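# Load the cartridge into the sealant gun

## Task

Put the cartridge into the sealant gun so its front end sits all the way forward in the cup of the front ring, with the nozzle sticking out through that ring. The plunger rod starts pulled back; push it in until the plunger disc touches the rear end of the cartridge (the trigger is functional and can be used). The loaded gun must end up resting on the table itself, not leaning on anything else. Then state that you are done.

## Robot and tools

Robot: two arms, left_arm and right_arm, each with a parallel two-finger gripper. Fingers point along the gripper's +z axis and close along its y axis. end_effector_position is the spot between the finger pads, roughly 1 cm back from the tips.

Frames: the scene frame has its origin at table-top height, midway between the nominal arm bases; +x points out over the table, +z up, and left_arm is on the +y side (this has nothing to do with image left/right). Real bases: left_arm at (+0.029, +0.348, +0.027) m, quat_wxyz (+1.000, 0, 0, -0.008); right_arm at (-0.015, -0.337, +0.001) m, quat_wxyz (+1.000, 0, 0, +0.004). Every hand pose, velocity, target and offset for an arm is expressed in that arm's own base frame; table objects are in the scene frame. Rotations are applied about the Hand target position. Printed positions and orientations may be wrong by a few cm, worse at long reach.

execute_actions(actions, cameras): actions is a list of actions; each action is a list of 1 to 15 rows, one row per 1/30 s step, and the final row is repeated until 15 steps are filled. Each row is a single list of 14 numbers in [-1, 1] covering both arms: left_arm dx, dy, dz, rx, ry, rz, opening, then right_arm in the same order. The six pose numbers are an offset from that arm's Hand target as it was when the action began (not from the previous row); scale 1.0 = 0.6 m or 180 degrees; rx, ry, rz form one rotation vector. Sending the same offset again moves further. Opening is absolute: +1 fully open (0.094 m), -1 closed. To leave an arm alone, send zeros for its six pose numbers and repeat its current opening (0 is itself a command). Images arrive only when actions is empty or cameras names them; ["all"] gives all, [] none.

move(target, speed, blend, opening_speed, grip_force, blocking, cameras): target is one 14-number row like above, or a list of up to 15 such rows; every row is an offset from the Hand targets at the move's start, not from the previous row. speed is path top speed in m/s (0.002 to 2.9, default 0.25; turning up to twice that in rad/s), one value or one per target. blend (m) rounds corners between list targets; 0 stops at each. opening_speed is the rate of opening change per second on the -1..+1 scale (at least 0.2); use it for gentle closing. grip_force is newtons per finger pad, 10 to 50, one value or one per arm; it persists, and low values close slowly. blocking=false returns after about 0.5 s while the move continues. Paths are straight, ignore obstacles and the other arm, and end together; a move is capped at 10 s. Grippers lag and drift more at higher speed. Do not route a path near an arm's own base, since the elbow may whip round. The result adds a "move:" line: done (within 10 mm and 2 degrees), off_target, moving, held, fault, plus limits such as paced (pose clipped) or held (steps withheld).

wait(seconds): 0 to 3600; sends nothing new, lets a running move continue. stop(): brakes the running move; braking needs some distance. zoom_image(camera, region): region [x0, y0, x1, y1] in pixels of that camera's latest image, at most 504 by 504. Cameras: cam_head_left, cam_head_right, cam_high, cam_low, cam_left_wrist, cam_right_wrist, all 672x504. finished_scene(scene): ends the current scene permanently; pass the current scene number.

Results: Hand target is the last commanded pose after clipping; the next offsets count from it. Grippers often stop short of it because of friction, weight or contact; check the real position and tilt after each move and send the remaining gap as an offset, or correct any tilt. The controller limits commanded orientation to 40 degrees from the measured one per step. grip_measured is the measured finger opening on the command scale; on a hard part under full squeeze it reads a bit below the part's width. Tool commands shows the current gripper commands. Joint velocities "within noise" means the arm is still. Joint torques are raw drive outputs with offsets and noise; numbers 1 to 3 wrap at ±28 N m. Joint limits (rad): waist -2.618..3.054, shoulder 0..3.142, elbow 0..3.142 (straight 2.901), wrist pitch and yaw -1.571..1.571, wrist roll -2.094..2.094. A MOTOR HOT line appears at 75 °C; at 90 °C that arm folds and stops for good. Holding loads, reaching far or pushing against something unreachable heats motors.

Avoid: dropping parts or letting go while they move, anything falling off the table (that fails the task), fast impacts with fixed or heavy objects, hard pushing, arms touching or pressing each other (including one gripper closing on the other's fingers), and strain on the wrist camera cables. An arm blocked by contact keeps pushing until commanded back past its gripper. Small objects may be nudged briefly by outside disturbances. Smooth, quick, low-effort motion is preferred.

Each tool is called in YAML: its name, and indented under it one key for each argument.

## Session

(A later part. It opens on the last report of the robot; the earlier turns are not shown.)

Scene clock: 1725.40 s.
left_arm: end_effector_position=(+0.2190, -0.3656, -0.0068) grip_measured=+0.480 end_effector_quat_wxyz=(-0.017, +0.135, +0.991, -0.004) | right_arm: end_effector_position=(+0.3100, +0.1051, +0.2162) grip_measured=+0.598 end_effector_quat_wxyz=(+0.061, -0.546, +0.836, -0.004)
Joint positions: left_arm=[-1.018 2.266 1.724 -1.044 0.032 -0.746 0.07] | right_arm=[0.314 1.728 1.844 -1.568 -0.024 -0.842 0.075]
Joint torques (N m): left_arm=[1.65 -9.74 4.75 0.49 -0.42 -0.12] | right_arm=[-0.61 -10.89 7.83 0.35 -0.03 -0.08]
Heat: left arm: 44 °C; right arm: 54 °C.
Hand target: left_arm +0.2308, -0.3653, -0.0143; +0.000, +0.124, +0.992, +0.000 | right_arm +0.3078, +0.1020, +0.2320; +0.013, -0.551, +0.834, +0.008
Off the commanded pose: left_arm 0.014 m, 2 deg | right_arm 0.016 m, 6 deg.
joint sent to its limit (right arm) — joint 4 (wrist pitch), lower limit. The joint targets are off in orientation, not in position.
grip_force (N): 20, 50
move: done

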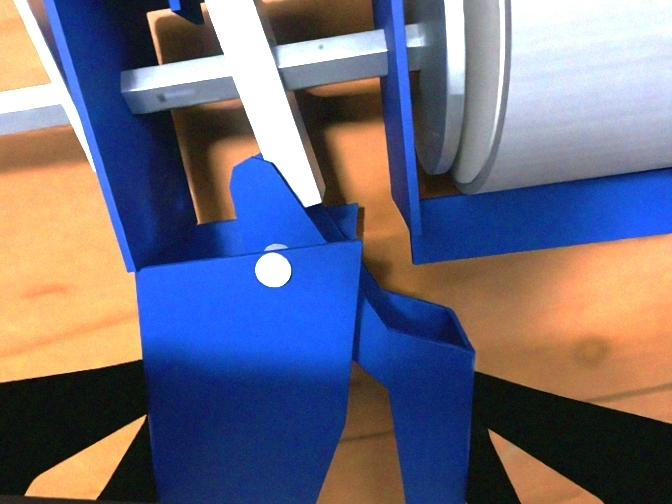

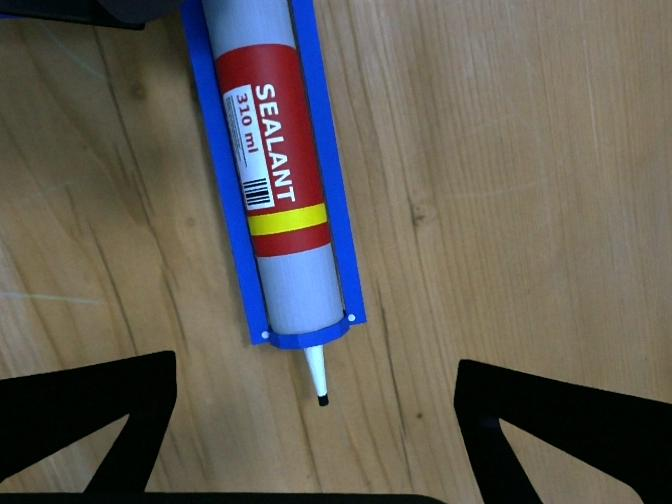

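wait:
  seconds: 0
  cameras: ["cam_high", "cam_low", "cam_head_right", "cam_head_left"]

zoom_image:
  camera: "cam_high"
  region: [320, 235, 390, 285]

zoom_image:
  camera: "cam_low"
  region: [220, 260, 310, 310]

Scene clock: 1768.73 s.
left_arm: end_effector_position=(+0.2187, -0.3649, -0.0068) grip_measured=+0.448 end_effector_quat_wxyz=(-0.018, +0.135, +0.991, -0.003) | right_arm: end_effector_position=(+0.3100, +0.1051, +0.2162) grip_measured=+0.598 end_effector_quat_wxyz=(+0.061, -0.546, +0.836, -0.004)
Joint positions: left_arm=[-1.018 2.266 1.724 -1.047 0.031 -0.746 0.068] | right_arm=[0.314 1.728 1.844 -1.568 -0.024 -0.842 0.075]
Joint torques (N m): left_arm=[1.36 -9.65 4.7 0.5 -0.41 -0.15] | right_arm=[-0.61 -10.89 7.82 0.35 -0.03 -0.08]
Heat: left arm: 44 °C; right arm: 54 °C.
Hand target: left_arm +0.2308, -0.3653, -0.0143; +0.000, +0.124, +0.992, +0.000 | right_arm +0.3078, +0.1020, +0.2320; +0.013, -0.551, +0.834, +0.008
Tool commands: left_gripper/opening=+0.38 right_gripper/opening=+0.6
Off the commanded pose: left_arm 0.014 m, 3 deg | right_arm 0.016 m, 6 deg.
grip_force (N): 20, 50
Images, in order (width x height): cam_head_left 672x504, cam_head_right 672x504, cam_high 672x504, cam_low 672x504.

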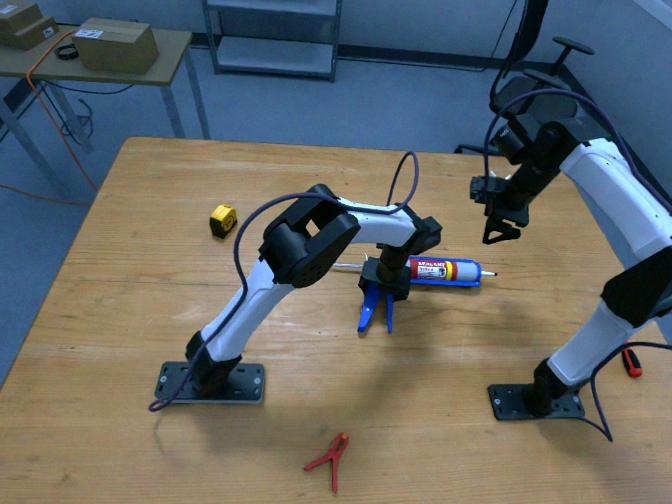

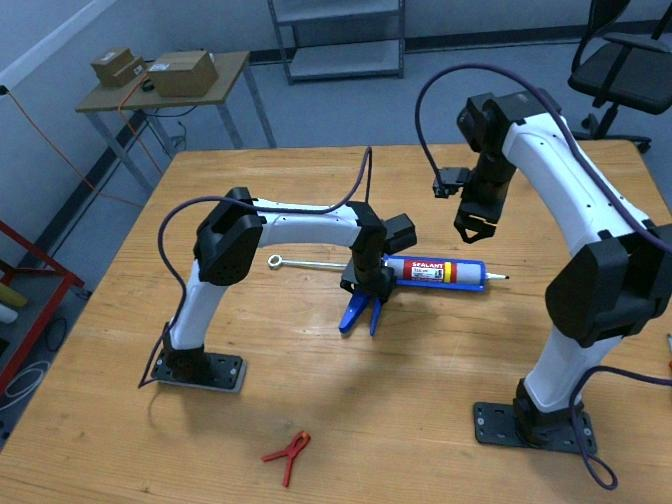

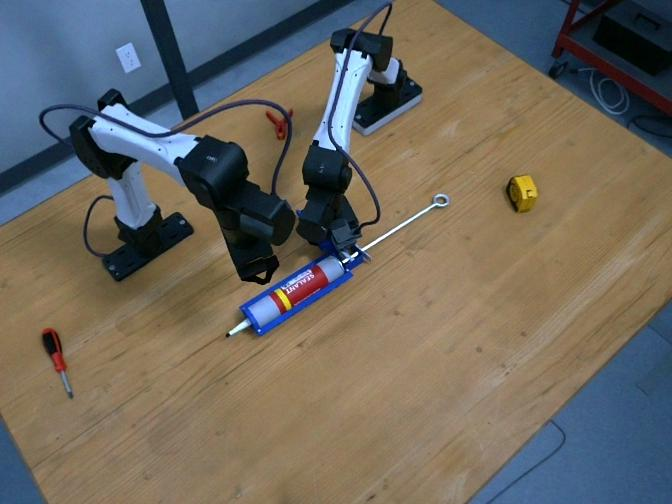

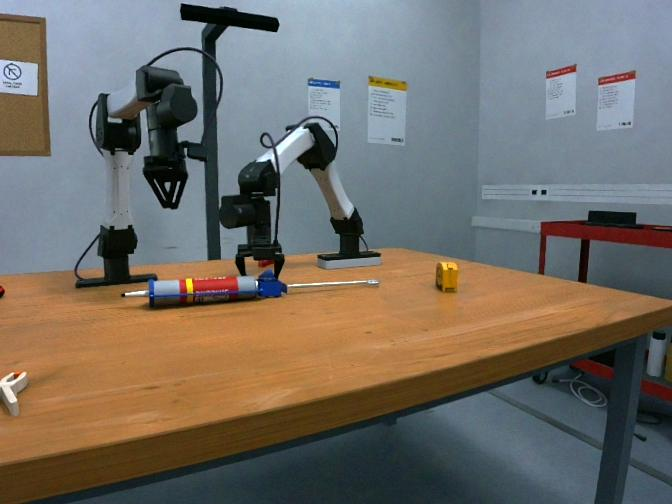

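Scaled by 7.200 from the camera's image (finer frame: 960x720).

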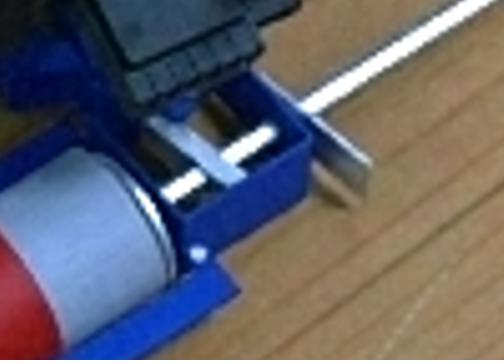

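Scaled by 5.600 from the camera's image (finer frame: 960x720).

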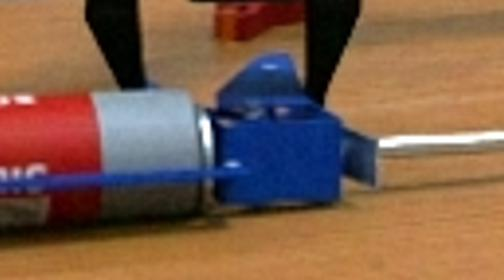

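move:
  target: [0,0,0,0,0,0,0.38,0,0,0,0,0,0,0.6]
  opening_speed: 0.2
  grip_force: [30,50]
  cameras: ["cam_left_wrist"]

zoom_image:
  camera: "cam_left_wrist"
  region: [380, 0, 540, 210]

Scene clock: 1778.03 s.
left_arm: end_effector_position=(+0.2176, -0.3639, -0.0070) grip_measured=+0.389 end_effector_quat_wxyz=(-0.020, +0.136, +0.991, -0.001) | right_arm: end_effector_position=(+0.3100, +0.1051, +0.2162) grip_measured=+0.598 end_effector_quat_wxyz=(+0.061, -0.546, +0.836, -0.004)
Joint positions: left_arm=[-1.018 2.266 1.723 -1.051 0.033 -0.746 0.065] | right_arm=[0.314 1.728 1.844 -1.568 -0.024 -0.842 0.075]
Joint torques (N m): left_arm=[1.62 -9.74 4.75 0.52 -0.45 -0.17] | right_arm=[-0.62 -10.91 7.83 0.35 -0.03 -0.08]
Heat: left arm: 45 °C; right arm: 54 °C.
Hand target: left_arm +0.2309, -0.3653, -0.0143; +0.000, +0.124, +0.992, +0.000 | right_arm +0.3078, +0.1020, +0.2320; +0.013, -0.551, +0.834, +0.008
Off the commanded pose: left_arm 0.015 m, 3 deg | right_arm 0.016 m, 6 deg.
joint sent to its limit (right arm) — joint 4 (wrist pitch), lower limit. The joint targets are off in orientation, not in position.
grip_force (N): 30, 50
move: done

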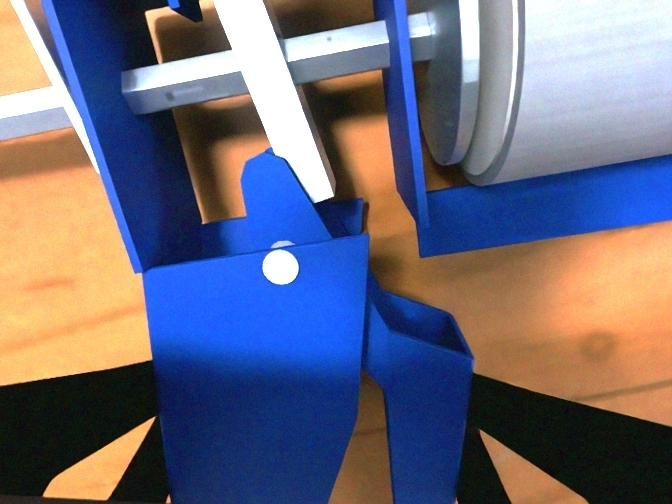

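Scaled by 2.400 from the camera's image (finer frame: 960x720).

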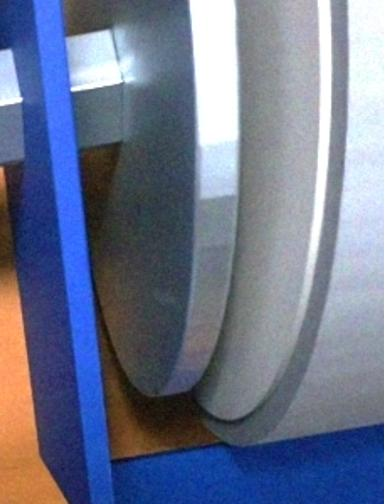

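wait:
  seconds: 0
  cameras: ["cam_right_wrist"]

zoom_image:
  camera: "cam_right_wrist"
  region: [210, 210, 410, 410]

Scene clock: 1786.43 s.
left_arm: end_effector_position=(+0.2176, -0.3639, -0.0070) grip_measured=+0.389 end_effector_quat_wxyz=(-0.020, +0.136, +0.991, -0.001) | right_arm: end_effector_position=(+0.3100, +0.1051, +0.2162) grip_measured=+0.598 end_effector_quat_wxyz=(+0.061, -0.546, +0.836, -0.004)
Joint positions: left_arm=[-1.018 2.266 1.723 -1.051 0.033 -0.746 0.065] | right_arm=[0.314 1.728 1.844 -1.568 -0.024 -0.842 0.075]
Joint torques (N m): left_arm=[1.54 -9.74 4.66 0.54 -0.4 -0.17] | right_arm=[-0.61 -10.89 7.83 0.36 -0.03 -0.08]
Heat: left arm: 45 °C; right arm: 54 °C.
Hand target: left_arm +0.2309, -0.3653, -0.0143; +0.000, +0.124, +0.992, +0.000 | right_arm +0.3078, +0.1020, +0.2320; +0.013, -0.551, +0.834, +0.008
Tool commands: left_gripper/opening=+0.38 right_gripper/opening=+0.6
Off the commanded pose: left_arm 0.015 m, 3 deg | right_arm 0.016 m, 6 deg.
grip_force (N): 30, 50

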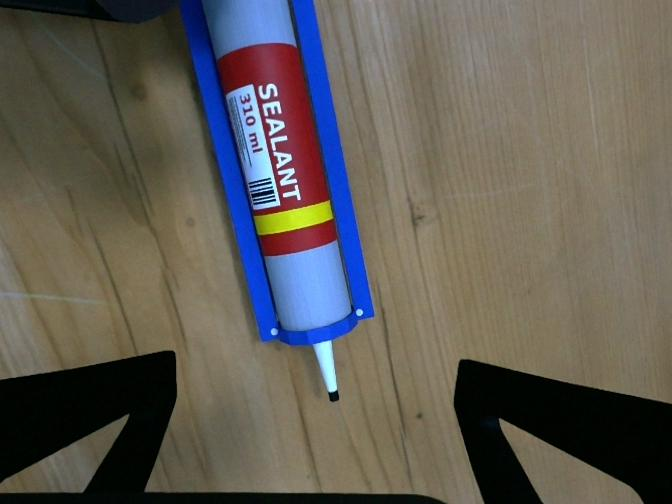

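Scaled by 2.520 from the camera's image (finer frame: 960x720).

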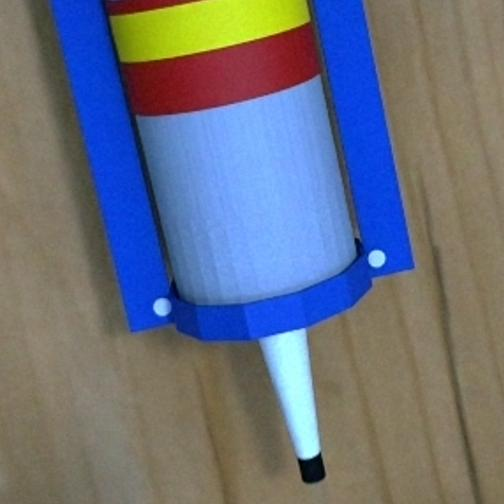

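move:
  target: [0,0,0,0,0,0,0.25,0,0,0,0,0,0,0.6]
  opening_speed: 0.2
  cameras: ["cam_left_wrist", "cam_right_wrist"]

zoom_image:
  camera: "cam_left_wrist"
  region: [380, 0, 540, 210]

zoom_image:
  camera: "cam_right_wrist"
  region: [210, 210, 410, 410]

Scene clock: 1797.13 s.
left_arm: end_effector_position=(+0.2144, -0.3621, -0.0072) grip_measured=+0.252 end_effector_quat_wxyz=(-0.027, +0.136, +0.990, +0.001) | right_arm: end_effector_position=(+0.3100, +0.1051, +0.2162) grip_measured=+0.598 end_effector_quat_wxyz=(+0.061, -0.546, +0.836, -0.004)
Joint positions: left_arm=[-1.02 2.266 1.721 -1.062 0.04 -0.746 0.059] | right_arm=[0.314 1.728 1.844 -1.568 -0.024 -0.842 0.075]
Joint torques (N m): left_arm=[1.89 -9.73 4.9 0.58 -0.42 -0.2] | right_arm=[-0.61 -10.89 7.82 0.35 -0.03 -0.08]
Heat: left arm: 45 °C; right arm: 54 °C.
Hand target: left_arm +0.2308, -0.3653, -0.0143; +0.000, +0.124, +0.992, +0.000 | right_arm +0.3078, +0.1020, +0.2320; +0.013, -0.551, +0.834, +0.008
Off the commanded pose: left_arm 0.018 m, 3 deg | right_arm 0.016 m, 6 deg.
joint sent to its limit (right arm) — joint 4 (wrist pitch), lower limit. The joint targets are off in orientation, not in position.
grip_force (N): 30, 50
move: done

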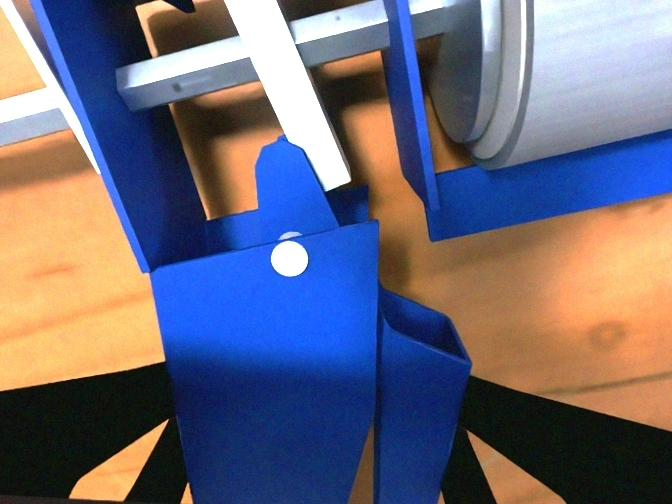

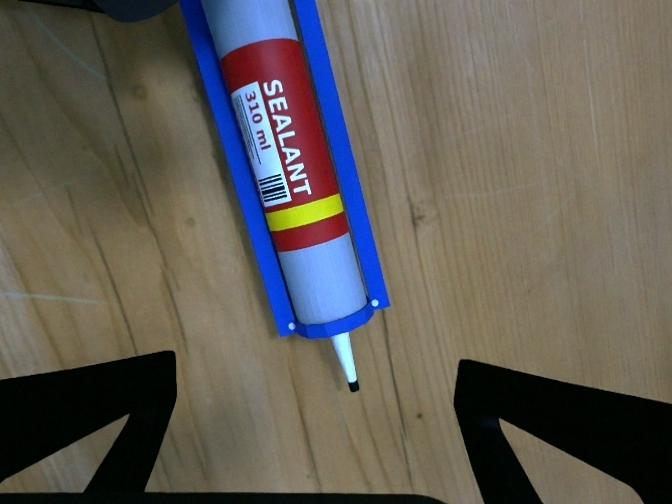

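Scaled by 2.400 from the camera's image (finer frame: 960x720).

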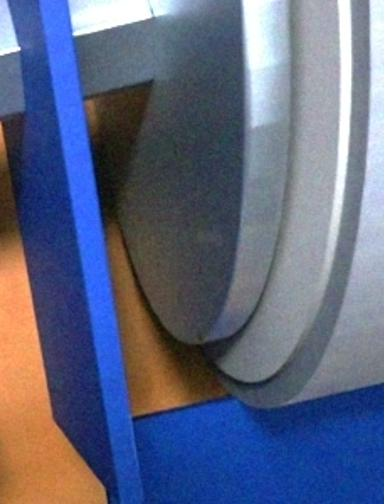

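Scaled by 2.520 from the camera's image (finer frame: 960x720).

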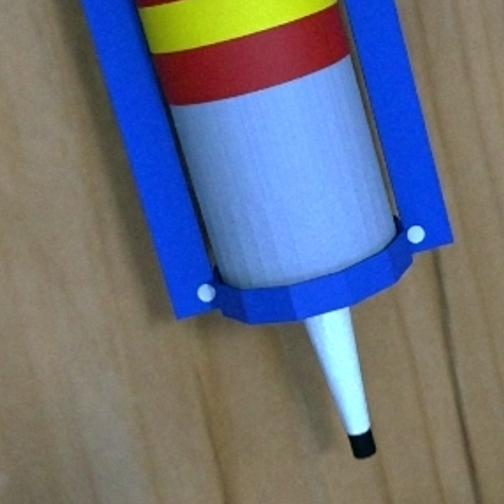

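move:
  target: [-0.0233,0.0042,0,0,0,0,0.25,0,0,0,0,0,0,0.6]
  speed: 0.03

move:
  target: [0,0,0,0,0,0,0.6,0,0,0,0,0,0,0.6]
  opening_speed: 0.3
  cameras: ["cam_left_wrist", "cam_right_wrist"]

Scene clock: 1810.10 s.
left_arm: end_effector_position=(+0.2127, -0.3617, -0.0091) grip_measured=+0.255 end_effector_quat_wxyz=(-0.019, +0.135, +0.991, -0.002) | right_arm: end_effector_position=(+0.3100, +0.1051, +0.2162) grip_measured=+0.598 end_effector_quat_wxyz=(+0.061, -0.546, +0.836, -0.004)
Joint positions: left_arm=[-1.026 2.248 1.684 -1.026 0.033 -0.754 0.059] | right_arm=[0.314 1.728 1.844 -1.568 -0.024 -0.842 0.075]
Joint torques (N m): left_arm=[0.24 -10.96 3.08 0.55 -0.39 -0.32] | right_arm=[-0.61 -10.89 7.82 0.36 -0.03 -0.08]
Heat: left arm: 45 °C; right arm: 54 °C.
Hand target: left_arm +0.2169, -0.3627, -0.0144; +0.000, +0.124, +0.992, +0.000 | right_arm +0.3078, +0.1020, +0.2320; +0.013, -0.551, +0.834, +0.008
Off the commanded pose: left_arm 0.007 m, 3 deg | right_arm 0.016 m, 6 deg.
joint sent to its limit (right arm) — joint 4 (wrist pitch), lower limit. The joint targets are off in orientation, not in position.
grip_force (N): 30, 50
move: off_target (left_arm)

Scene clock: 1811.53 s.
left_arm: end_effector_position=(+0.2146, -0.3630, -0.0122) grip_measured=+0.598 end_effector_quat_wxyz=(-0.011, +0.126, +0.992, -0.004) | right_arm: end_effector_position=(+0.3100, +0.1051, +0.2162) grip_measured=+0.598 end_effector_quat_wxyz=(+0.061, -0.546, +0.836, -0.004)
Joint positions: left_arm=[-1.027 2.248 1.671 -1.001 0.023 -0.775 0.075] | right_arm=[0.314 1.728 1.844 -1.568 -0.024 -0.842 0.075]
Joint torques (N m): left_arm=[0.2 -10.99 4.04 0.33 -0.29 -0.12] | right_arm=[-0.61 -10.91 7.83 0.35 -0.03 -0.08]
Heat: left arm: 45 °C; right arm: 54 °C.
Hand target: left_arm +0.2168, -0.3627, -0.0144; +0.000, +0.124, +0.992, +0.000 | right_arm +0.3078, +0.1020, +0.2320; +0.013, -0.551, +0.834, +0.008
Off the commanded pose: left_arm 0.003 m, 1 deg | right_arm 0.016 m, 6 deg.
joint sent to its limit (right arm) — joint 4 (wrist pitch), lower limit. The joint targets are off in orientation, not in position.
grip_force (N): 30, 50
move: done

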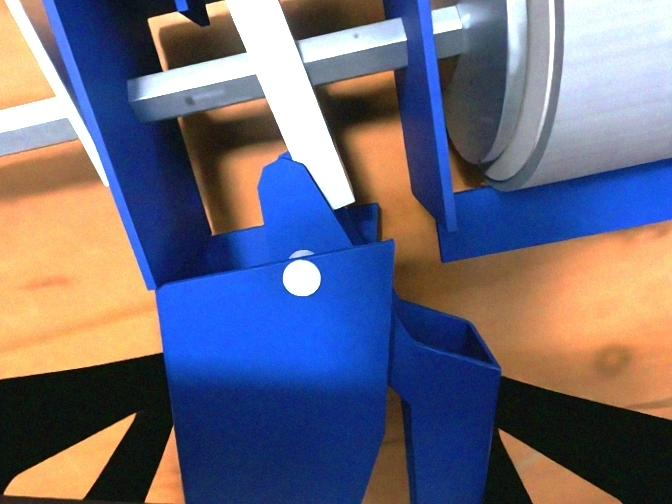

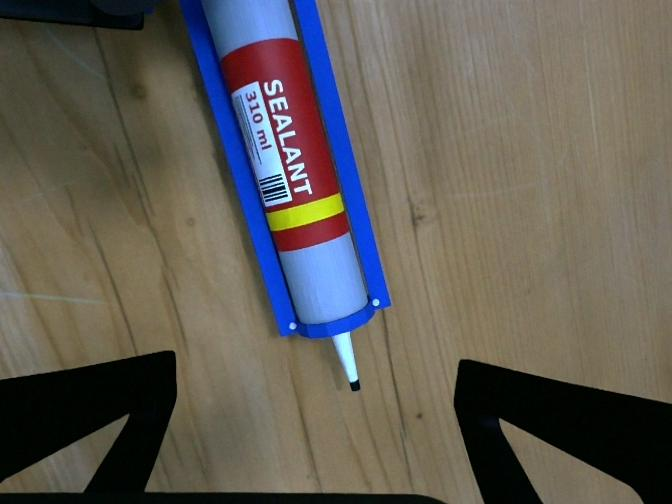

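move:
  target: [0,0,0.005,0,0,0,1,0,0,0,0,0,0,0.6]
  opening_speed: 0.4
  cameras: ["cam_left_wrist"]

zoom_image:
  camera: "cam_left_wrist"
  region: [380, 0, 560, 236]

Scene clock: 1818.47 s.
left_arm: end_effector_position=(+0.2155, -0.3626, -0.0122) grip_measured=+0.998 end_effector_quat_wxyz=(-0.009, +0.125, +0.992, -0.003) | right_arm: end_effector_position=(+0.3100, +0.1051, +0.2162) grip_measured=+0.598 end_effector_quat_wxyz=(+0.061, -0.546, +0.836, -0.004)
Joint positions: left_arm=[-1.027 2.248 1.671 -1 0.018 -0.777 0.094] | right_arm=[0.314 1.728 1.844 -1.568 -0.024 -0.842 0.075]
Joint torques (N m): left_arm=[0.2 -11.41 4.37 0.24 -0.24 -0.11] | right_arm=[-0.61 -10.89 7.82 0.35 -0.03 -0.08]
Heat: left arm: 46 °C; right arm: 54 °C.
Hand target: left_arm +0.2168, -0.3627, -0.0114; +0.000, +0.124, +0.992, +0.000 | right_arm +0.3078, +0.1020, +0.2320; +0.013, -0.551, +0.834, +0.008
Off the commanded pose: left_arm 0.002 m, 1 deg | right_arm 0.016 m, 6 deg.
joint sent to its limit (right arm) — joint 4 (wrist pitch), lower limit. The joint targets are off in orientation, not in position.
grip_force (N): 30, 50
move: done

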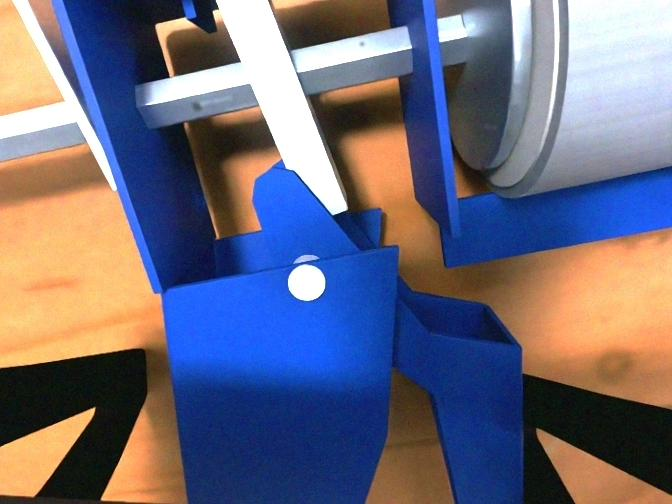

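Scaled by 2.136 from the camera's image (finer frame: 960x720).

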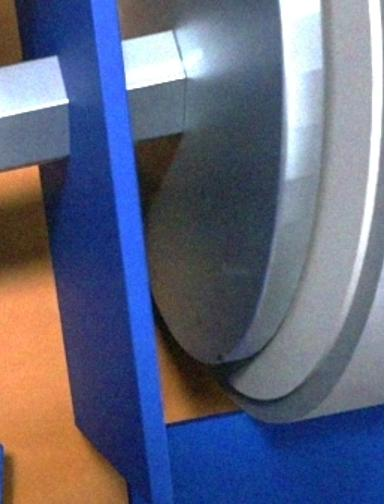

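move:
  target: [0,-0.006,0.075,0,0,0,1,0,0,0,0,0,0,0.6]
  speed: 0.05
  cameras: ["cam_left_wrist"]

Scene clock: 1838.40 s.
left_arm: end_effector_position=(+0.2149, -0.3651, +0.0109) grip_measured=+0.998 end_effector_quat_wxyz=(-0.015, +0.124, +0.992, +0.005) | right_arm: end_effector_position=(+0.3100, +0.1051, +0.2162) grip_measured=+0.598 end_effector_quat_wxyz=(+0.061, -0.546, +0.836, -0.004)
Joint positions: left_arm=[-1.031 2.248 1.766 -1.116 0.018 -0.782 0.094] | right_arm=[0.314 1.728 1.844 -1.568 -0.024 -0.842 0.075]
Joint torques (N m): left_arm=[0.32 -14.89 6.76 -0.22 -0.25 -0.14] | right_arm=[-0.61 -10.89 7.82 0.35 -0.03 -0.08]
Heat: left arm: 48 °C; right arm: 53 °C.
Hand target: left_arm +0.2168, -0.3663, +0.0335; +0.000, +0.124, +0.992, +0.000 | right_arm +0.3078, +0.1020, +0.2320; +0.013, -0.551, +0.834, +0.008
Off the commanded pose: left_arm 0.023 m, 2 deg | right_arm 0.016 m, 6 deg.
joint sent to its limit (right arm) — joint 4 (wrist pitch), lower limit. The joint targets are off in orientation, not in position.
grip_force (N): 30, 50
move: off_target (left_arm)

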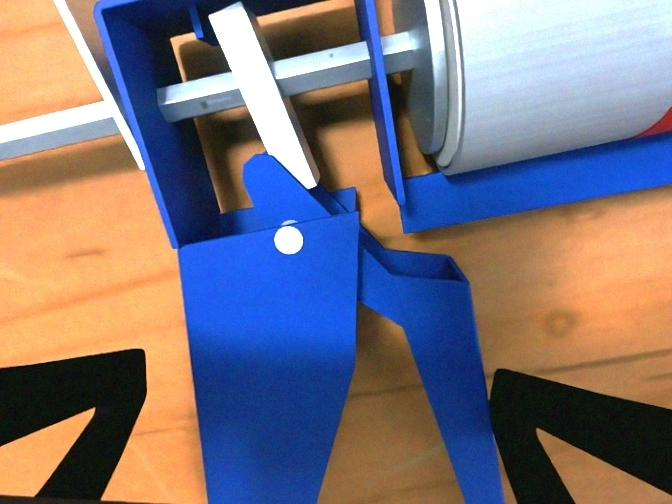

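zoom_image:
  camera: "cam_left_wrist"
  region: [340, 0, 500, 210]

Scaled by 2.400 from the camera's image (finer frame: 960x720).

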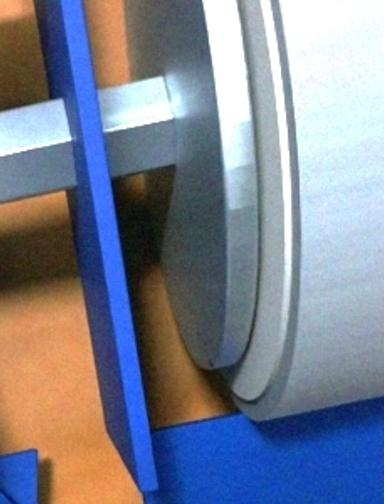

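move:
  target: [0,0,0.05,0,0,0.083,1,0,0,0,0,0,0,0.6]
  speed: 0.05
  cameras: ["cam_left_wrist"]

Scene clock: 1855.13 s.
left_arm: end_effector_position=(+0.2122, -0.3610, +0.0397) grip_measured=+0.998 end_effector_quat_wxyz=(-0.022, -0.004, +1.000, +0.019) | right_arm: end_effector_position=(+0.3100, +0.1051, +0.2162) grip_measured=+0.598 end_effector_quat_wxyz=(+0.061, -0.546, +0.836, -0.004)
Joint positions: left_arm=[-1.032 2.234 1.857 -1.25 0.018 -1.039 0.094] | right_arm=[0.314 1.728 1.844 -1.568 -0.024 -0.842 0.075]
Joint torques (N m): left_arm=[0.32 -15.16 6.91 -0.08 -0.23 -0.05] | right_arm=[-0.59 -10.89 7.82 0.35 -0.03 -0.08]
Heat: left arm: 54 °C; right arm: 53 °C.
Hand target: left_arm +0.2169, -0.3663, +0.0636; +0.000, -0.006, +1.000, +0.000 | right_arm +0.3078, +0.1020, +0.2320; +0.013, -0.551, +0.834, +0.008
Off the commanded pose: left_arm 0.025 m, 3 deg | right_arm 0.016 m, 6 deg.
joint sent to its limit (right arm) — joint 4 (wrist pitch), lower limit. The joint targets are off in orientation, not in position.
grip_force (N): 30, 50
move: off_target (left_arm)

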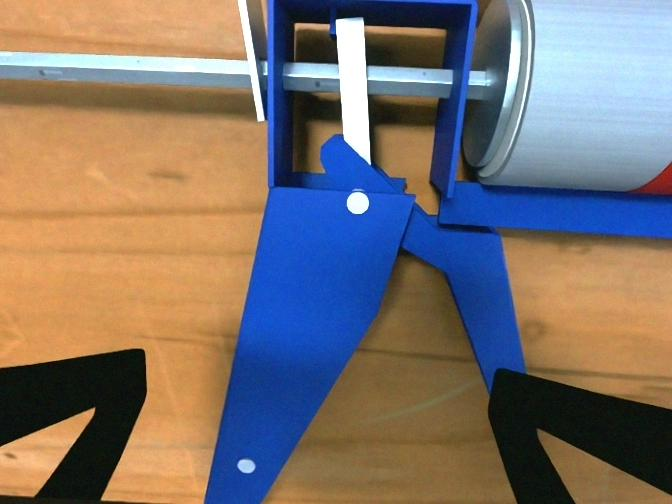

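zoom_image:
  camera: "cam_left_wrist"
  region: [400, 0, 580, 220]

wait:
  seconds: 0
  cameras: ["cam_right_wrist", "cam_high", "cam_low"]

zoom_image:
  camera: "cam_right_wrist"
  region: [210, 210, 410, 410]

Scaled by 2.291 from the camera's image (finer frame: 960x720).

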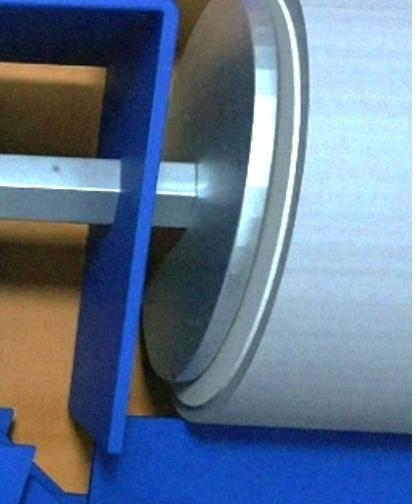

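Scene clock: 1859.13 s.
left_arm: end_effector_position=(+0.2121, -0.3610, +0.0397) grip_measured=+0.998 end_effector_quat_wxyz=(-0.022, -0.004, +1.000, +0.019) | right_arm: end_effector_position=(+0.3100, +0.1051, +0.2162) grip_measured=+0.598 end_effector_quat_wxyz=(+0.061, -0.546, +0.836, -0.004)
Joint positions: left_arm=[-1.032 2.234 1.857 -1.25 0.018 -1.039 0.094] | right_arm=[0.314 1.728 1.844 -1.568 -0.024 -0.842 0.075]
Joint torques (N m): left_arm=[0.24 -15.1 6.9 -0.09 -0.27 -0.14] | right_arm=[-0.61 -10.89 7.82 0.36 -0.03 -0.08]
Heat: left arm: 54 °C; right arm: 53 °C.
Hand target: left_arm +0.2169, -0.3663, +0.0636; +0.000, -0.006, +1.000, +0.000 | right_arm +0.3078, +0.1020, +0.2320; +0.013, -0.551, +0.834, +0.008
Tool commands: left_gripper/opening=+1.0 right_gripper/opening=+0.6
Off the commanded pose: left_arm 0.025 m, 3 deg | right_arm 0.016 m, 6 deg.
grip_force (N): 30, 50
Images, in order (width x height): cam_high 672x504, cam_low 672x504, cam_right_wrist 672x504.

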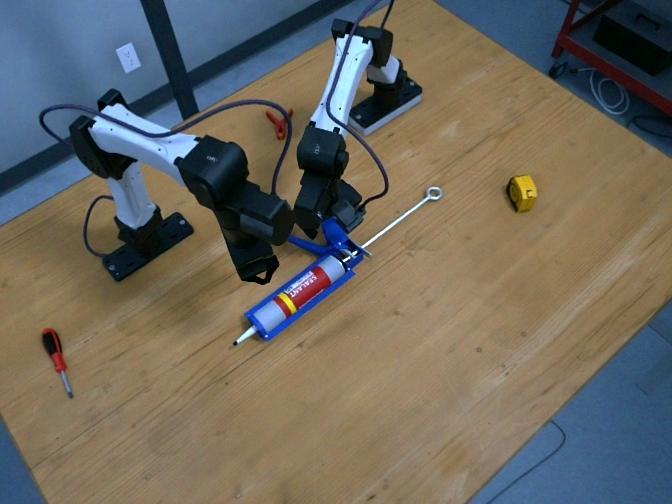

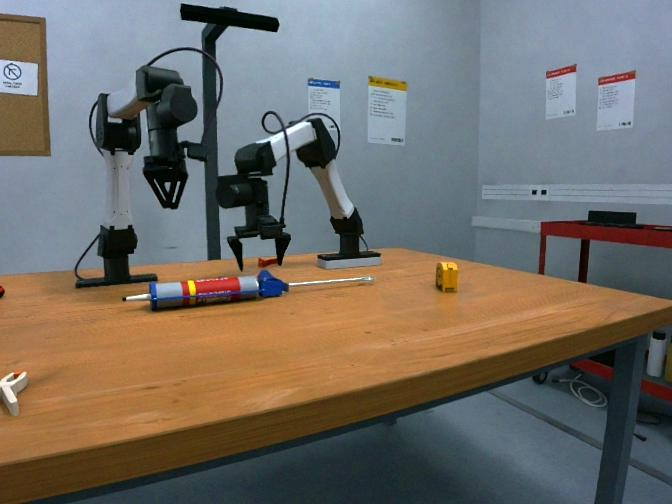

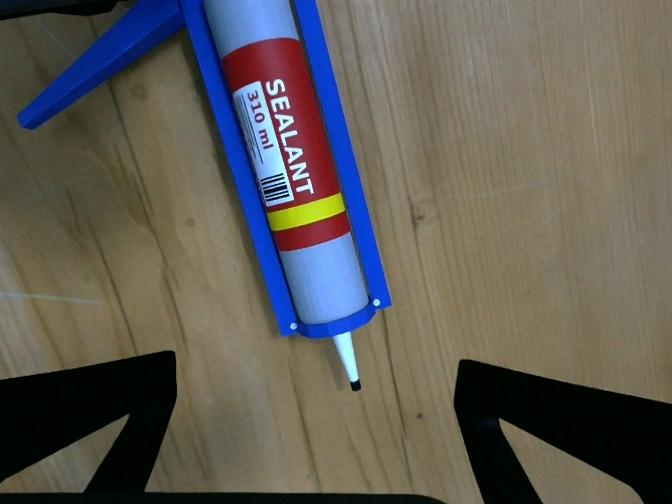

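Scaled by 2.520 from the camera's image (finer frame: 960x720).

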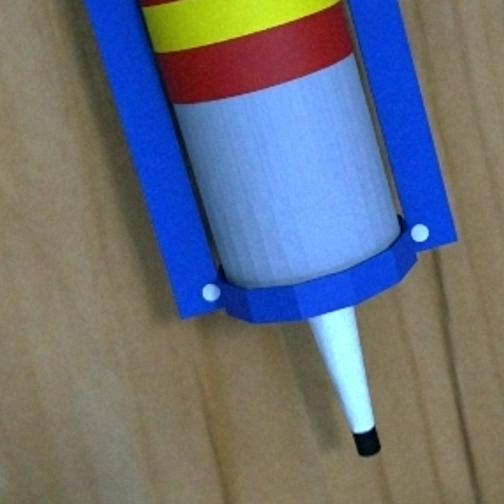

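move:
  target: [0.0202,-0.0172,-0.0943,0,0,0,1,0,0,0,0,0,0,0.6]
  speed: 0.06
  cameras: ["cam_left_wrist"]

Scene clock: 1894.60 s.
left_arm: end_effector_position=(+0.2225, -0.3781, +0.0140) grip_measured=+0.998 end_effector_quat_wxyz=(-0.007, -0.004, +1.000, -0.005) | right_arm: end_effector_position=(+0.3100, +0.1051, +0.2162) grip_measured=+0.598 end_effector_quat_wxyz=(+0.061, -0.546, +0.836, -0.004)
Joint positions: left_arm=[-1.032 2.279 1.832 -1.123 0.017 -1.039 0.094] | right_arm=[0.314 1.728 1.844 -1.568 -0.024 -0.842 0.075]
Joint torques (N m): left_arm=[1.29 -10.04 4.59 0.28 -0.23 -0.02] | right_arm=[-0.61 -10.89 7.83 0.36 -0.03 -0.08]
Heat: left arm: 56 °C; right arm: 53 °C.
Hand target: left_arm +0.2290, -0.3766, +0.0070; +0.000, -0.006, +1.000, +0.000 | right_arm +0.3078, +0.1020, +0.2320; +0.013, -0.551, +0.834, +0.008
Off the commanded pose: left_arm 0.010 m, 1 deg | right_arm 0.016 m, 6 deg.
joint sent to its limit (right arm) — joint 4 (wrist pitch), lower limit. The joint targets are off in orientation, not in position.
grip_force (N): 30, 50
move: done

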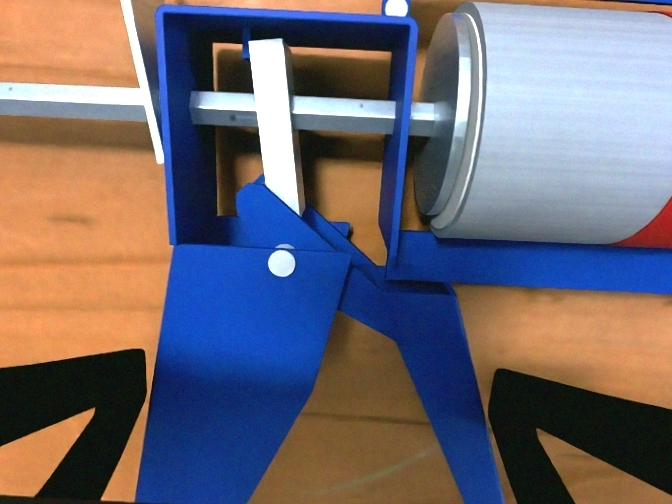

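move:
  target: [0.002,0.005,-0.0357,0,0,0,1,0,0,0,0,0,0,0.6]
  speed: 0.04
  cameras: ["cam_left_wrist"]

Scene clock: 1902.47 s.
left_arm: end_effector_position=(+0.2259, -0.3779, -0.0060) grip_measured=+0.998 end_effector_quat_wxyz=(-0.004, -0.007, +1.000, -0.010) | right_arm: end_effector_position=(+0.3100, +0.1051, +0.2162) grip_measured=+0.598 end_effector_quat_wxyz=(+0.061, -0.546, +0.836, -0.004)
Joint positions: left_arm=[-1.025 2.293 1.774 -1.039 0.017 -1.039 0.094] | right_arm=[0.314 1.728 1.844 -1.568 -0.024 -0.842 0.075]
Joint torques (N m): left_arm=[1.11 -9.88 4.55 0.27 -0.23 0.05] | right_arm=[-0.61 -10.89 7.82 0.35 -0.03 -0.08]
Heat: left arm: 54 °C; right arm: 53 °C.
Hand target: left_arm +0.2302, -0.3737, -0.0144; +0.000, -0.006, +1.000, +0.000 | right_arm +0.3078, +0.1020, +0.2320; +0.013, -0.551, +0.834, +0.008
Off the commanded pose: left_arm 0.010 m, 1 deg | right_arm 0.016 m, 6 deg.
joint sent to its limit (right arm) — joint 4 (wrist pitch), lower limit. The joint targets are off in orientation, not in position.
grip_force (N): 30, 50
move: done

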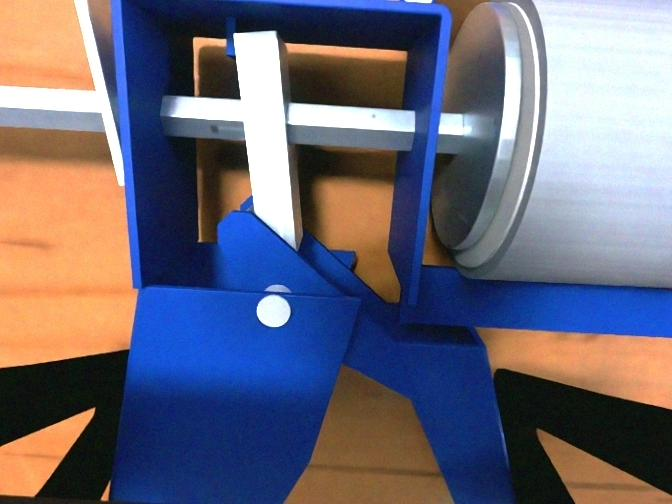

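zoom_image:
  camera: "cam_left_wrist"
  region: [390, 0, 580, 300]

move:
  target: [0,0,0,0,0,0,0.8,0,0,0,0,0,0,0.6]
  opening_speed: 0.25
  cameras: ["cam_left_wrist"]

zoom_image:
  camera: "cam_left_wrist"
  region: [390, 0, 580, 300]

Scaled by 1.680 from the camera's image (finer frame: 960x720).

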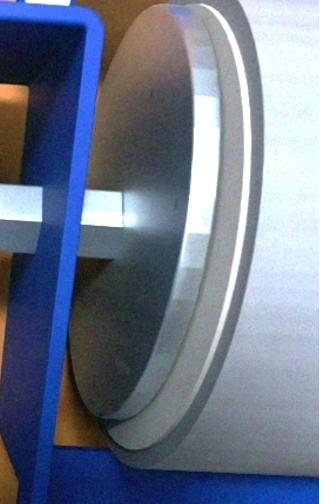

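Scene clock: 1907.73 s.
left_arm: end_effector_position=(+0.2253, -0.3766, -0.0065) grip_measured=+0.805 end_effector_quat_wxyz=(-0.005, +0.000, +1.000, -0.007) | right_arm: end_effector_position=(+0.3100, +0.1051, +0.2162) grip_measured=+0.598 end_effector_quat_wxyz=(+0.061, -0.546, +0.836, -0.004)
Joint positions: left_arm=[-1.025 2.293 1.772 -1.041 0.016 -1.025 0.085] | right_arm=[0.314 1.728 1.844 -1.568 -0.024 -0.842 0.075]
Joint torques (N m): left_arm=[1.05 -9.95 4.68 0.32 -0.19 -0.08] | right_arm=[-0.61 -10.89 7.83 0.35 -0.03 -0.08]
Heat: left arm: 53 °C; right arm: 53 °C.
Hand target: left_arm +0.2302, -0.3737, -0.0144; +0.000, -0.006, +1.000, +0.000 | right_arm +0.3078, +0.1020, +0.2320; +0.013, -0.551, +0.834, +0.008
Off the commanded pose: left_arm 0.010 m, 1 deg | right_arm 0.016 m, 6 deg.
joint sent to its limit (right arm) — joint 4 (wrist pitch), lower limit. The joint targets are off in orientation, not in position.
grip_force (N): 30, 50
move: done

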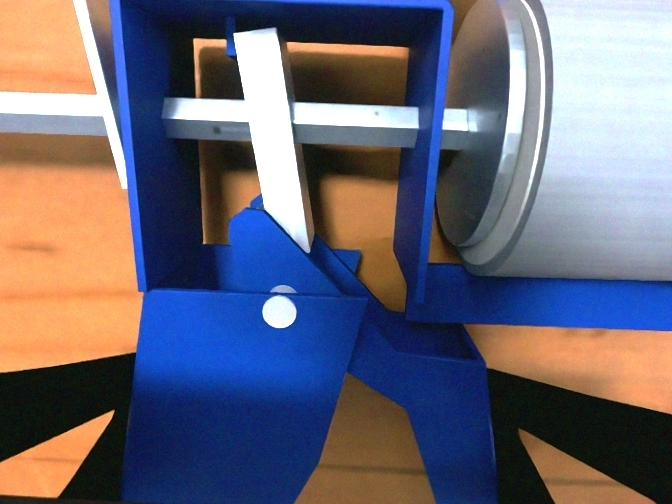

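Scaled by 1.680 from the camera's image (finer frame: 960x720).

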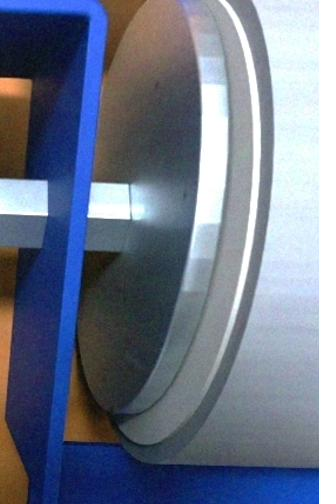

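move:
  target: [0,0,0,0,0,0,0.6,0,0,0,0,0,0,0.6]
  opening_speed: 0.2
  cameras: ["cam_left_wrist"]

zoom_image:
  camera: "cam_left_wrist"
  region: [390, 0, 580, 300]

Scene clock: 1912.33 s.
left_arm: end_effector_position=(+0.2232, -0.3766, -0.0067) grip_measured=+0.699 end_effector_quat_wxyz=(-0.010, +0.003, +1.000, -0.008) | right_arm: end_effector_position=(+0.3100, +0.1051, +0.2162) grip_measured=+0.598 end_effector_quat_wxyz=(+0.061, -0.546, +0.836, -0.004)
Joint positions: left_arm=[-1.025 2.293 1.771 -1.045 0.026 -1.02 0.08] | right_arm=[0.314 1.728 1.844 -1.568 -0.024 -0.842 0.075]
Joint torques (N m): left_arm=[1.33 -10.09 4.66 0.34 -0.32 -0.15] | right_arm=[-0.61 -10.91 7.82 0.35 -0.03 -0.08]
Heat: left arm: 53 °C; right arm: 53 °C.
Hand target: left_arm +0.2302, -0.3736, -0.0144; +0.000, -0.006, +1.000, +0.000 | right_arm +0.3078, +0.1020, +0.2320; +0.013, -0.551, +0.834, +0.008
Off the commanded pose: left_arm 0.011 m, 2 deg | right_arm 0.016 m, 6 deg.
joint sent to its limit (right arm) — joint 4 (wrist pitch), lower limit. The joint targets are off in orientation, not in position.
grip_force (N): 30, 50
move: done

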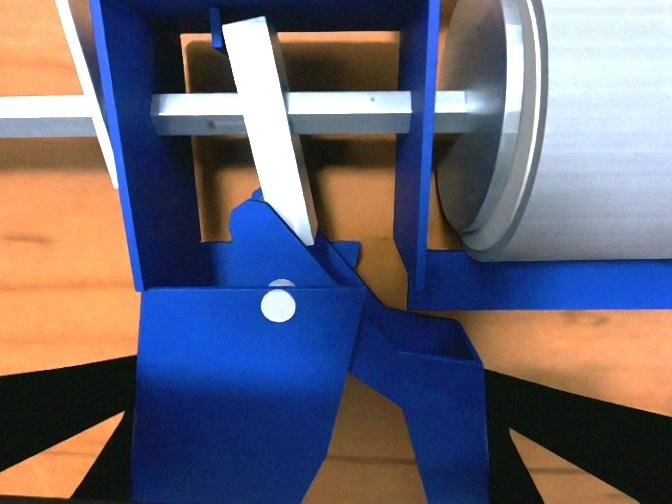

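Scaled by 1.680 from the camera's image (finer frame: 960x720).

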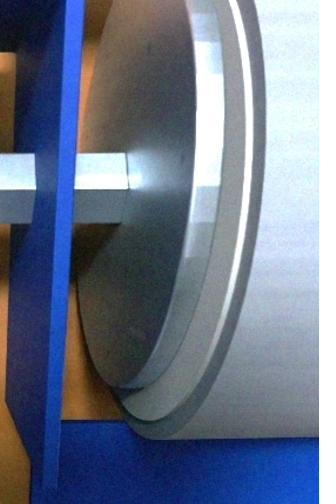

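wait:
  seconds: 1
  cameras: ["cam_right_wrist"]

zoom_image:
  camera: "cam_right_wrist"
  region: [210, 210, 410, 410]

Scene clock: 1917.90 s.
left_arm: end_effector_position=(+0.2232, -0.3766, -0.0067) grip_measured=+0.698 end_effector_quat_wxyz=(-0.010, +0.003, +1.000, -0.008) | right_arm: end_effector_position=(+0.3100, +0.1051, +0.2162) grip_measured=+0.598 end_effector_quat_wxyz=(+0.061, -0.546, +0.836, -0.004)
Joint positions: left_arm=[-1.025 2.293 1.771 -1.045 0.026 -1.02 0.08] | right_arm=[0.314 1.728 1.844 -1.568 -0.024 -0.842 0.075]
Joint torques (N m): left_arm=[1.25 -9.88 4.59 0.31 -0.34 -0.16] | right_arm=[-0.62 -10.89 7.83 0.35 -0.03 -0.08]
Heat: left arm: 53 °C; right arm: 53 °C.
Hand target: left_arm +0.2302, -0.3736, -0.0144; +0.000, -0.006, +1.000, +0.000 | right_arm +0.3078, +0.1020, +0.2320; +0.013, -0.551, +0.834, +0.008
Tool commands: left_gripper/opening=+0.6 right_gripper/opening=+0.6
Off the commanded pose: left_arm 0.011 m, 2 deg | right_arm 0.016 m, 6 deg.
grip_force (N): 30, 50
wait: 1.00 s; at rest from the start

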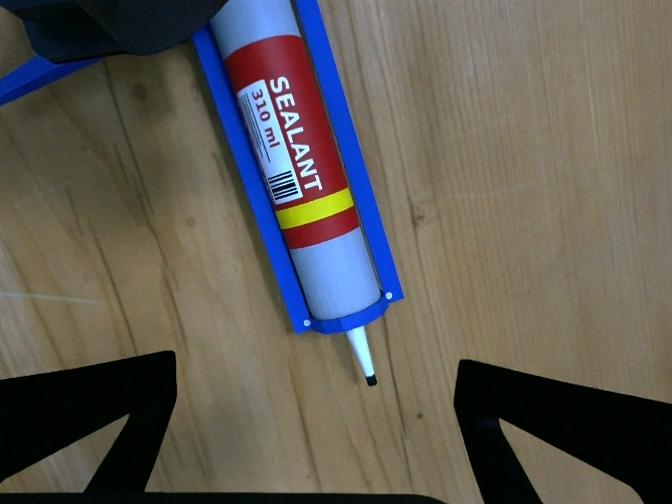

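Scaled by 2.520 from the camera's image (finer frame: 960x720).

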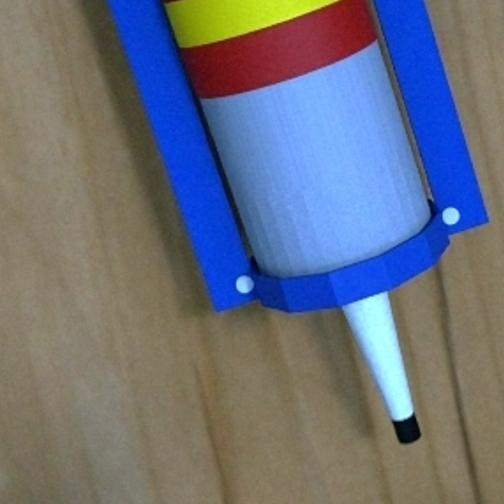

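move:
  target: [0,0,0,0,0,0,0.55,0,0,0,0,0,0,0.6]
  opening_speed: 0.2
  grip_force: [40,50]
  cameras: ["cam_left_wrist", "cam_right_wrist"]

zoom_image:
  camera: "cam_left_wrist"
  region: [390, 0, 580, 300]

zoom_image:
  camera: "cam_right_wrist"
  region: [210, 210, 410, 410]

Scene clock: 1928.03 s.
left_arm: end_effector_position=(+0.2227, -0.3768, -0.0067) grip_measured=+0.678 end_effector_quat_wxyz=(-0.011, +0.003, +1.000, -0.008) | right_arm: end_effector_position=(+0.3100, +0.1051, +0.2162) grip_measured=+0.598 end_effector_quat_wxyz=(+0.061, -0.546, +0.836, -0.004)
Joint positions: left_arm=[-1.026 2.293 1.771 -1.045 0.027 -1.02 0.079] | right_arm=[0.314 1.728 1.844 -1.568 -0.024 -0.842 0.075]
Joint torques (N m): left_arm=[1.11 -9.84 4.56 0.31 -0.32 -0.12] | right_arm=[-0.62 -10.89 7.82 0.35 -0.03 -0.08]
Heat: left arm: 52 °C; right arm: 53 °C.
Hand target: left_arm +0.2302, -0.3736, -0.0144; +0.000, -0.006, +1.000, +0.000 | right_arm +0.3078, +0.1020, +0.2320; +0.013, -0.551, +0.834, +0.008
Off the commanded pose: left_arm 0.011 m, 2 deg | right_arm 0.016 m, 6 deg.
joint sent to its limit (right arm) — joint 4 (wrist pitch), lower limit. The joint targets are off in orientation, not in position.
grip_force (N): 40, 50
move: done

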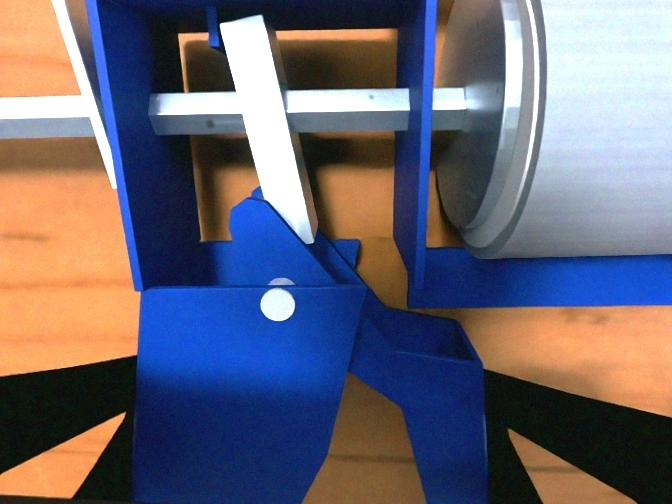

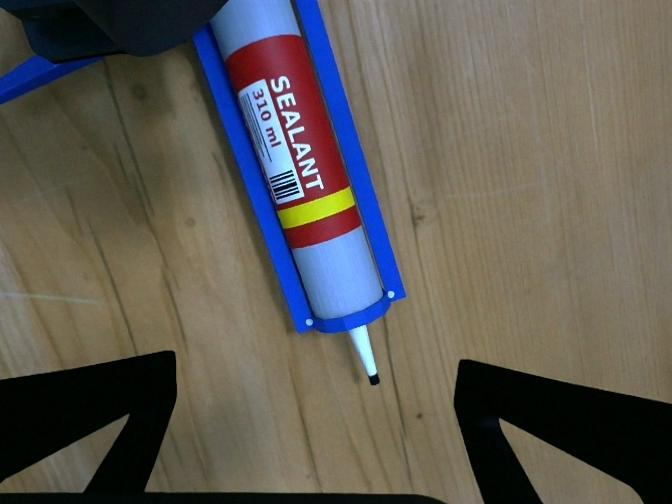

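Scaled by 1.680 from the camera's image (finer frame: 960x720).

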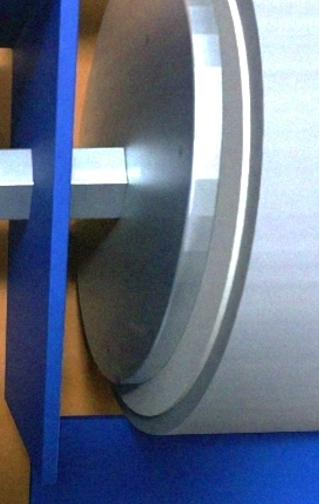

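Scaled by 2.520 from the camera's image (finer frame: 960x720).

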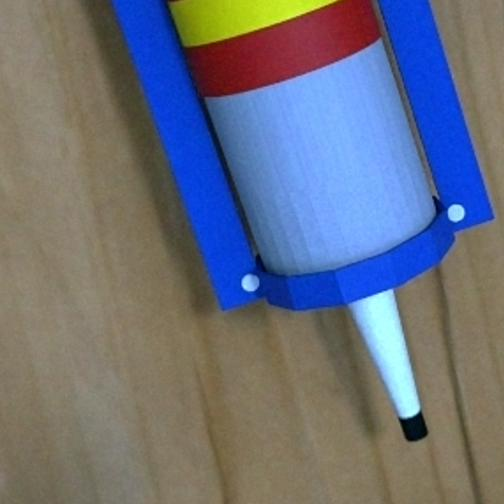

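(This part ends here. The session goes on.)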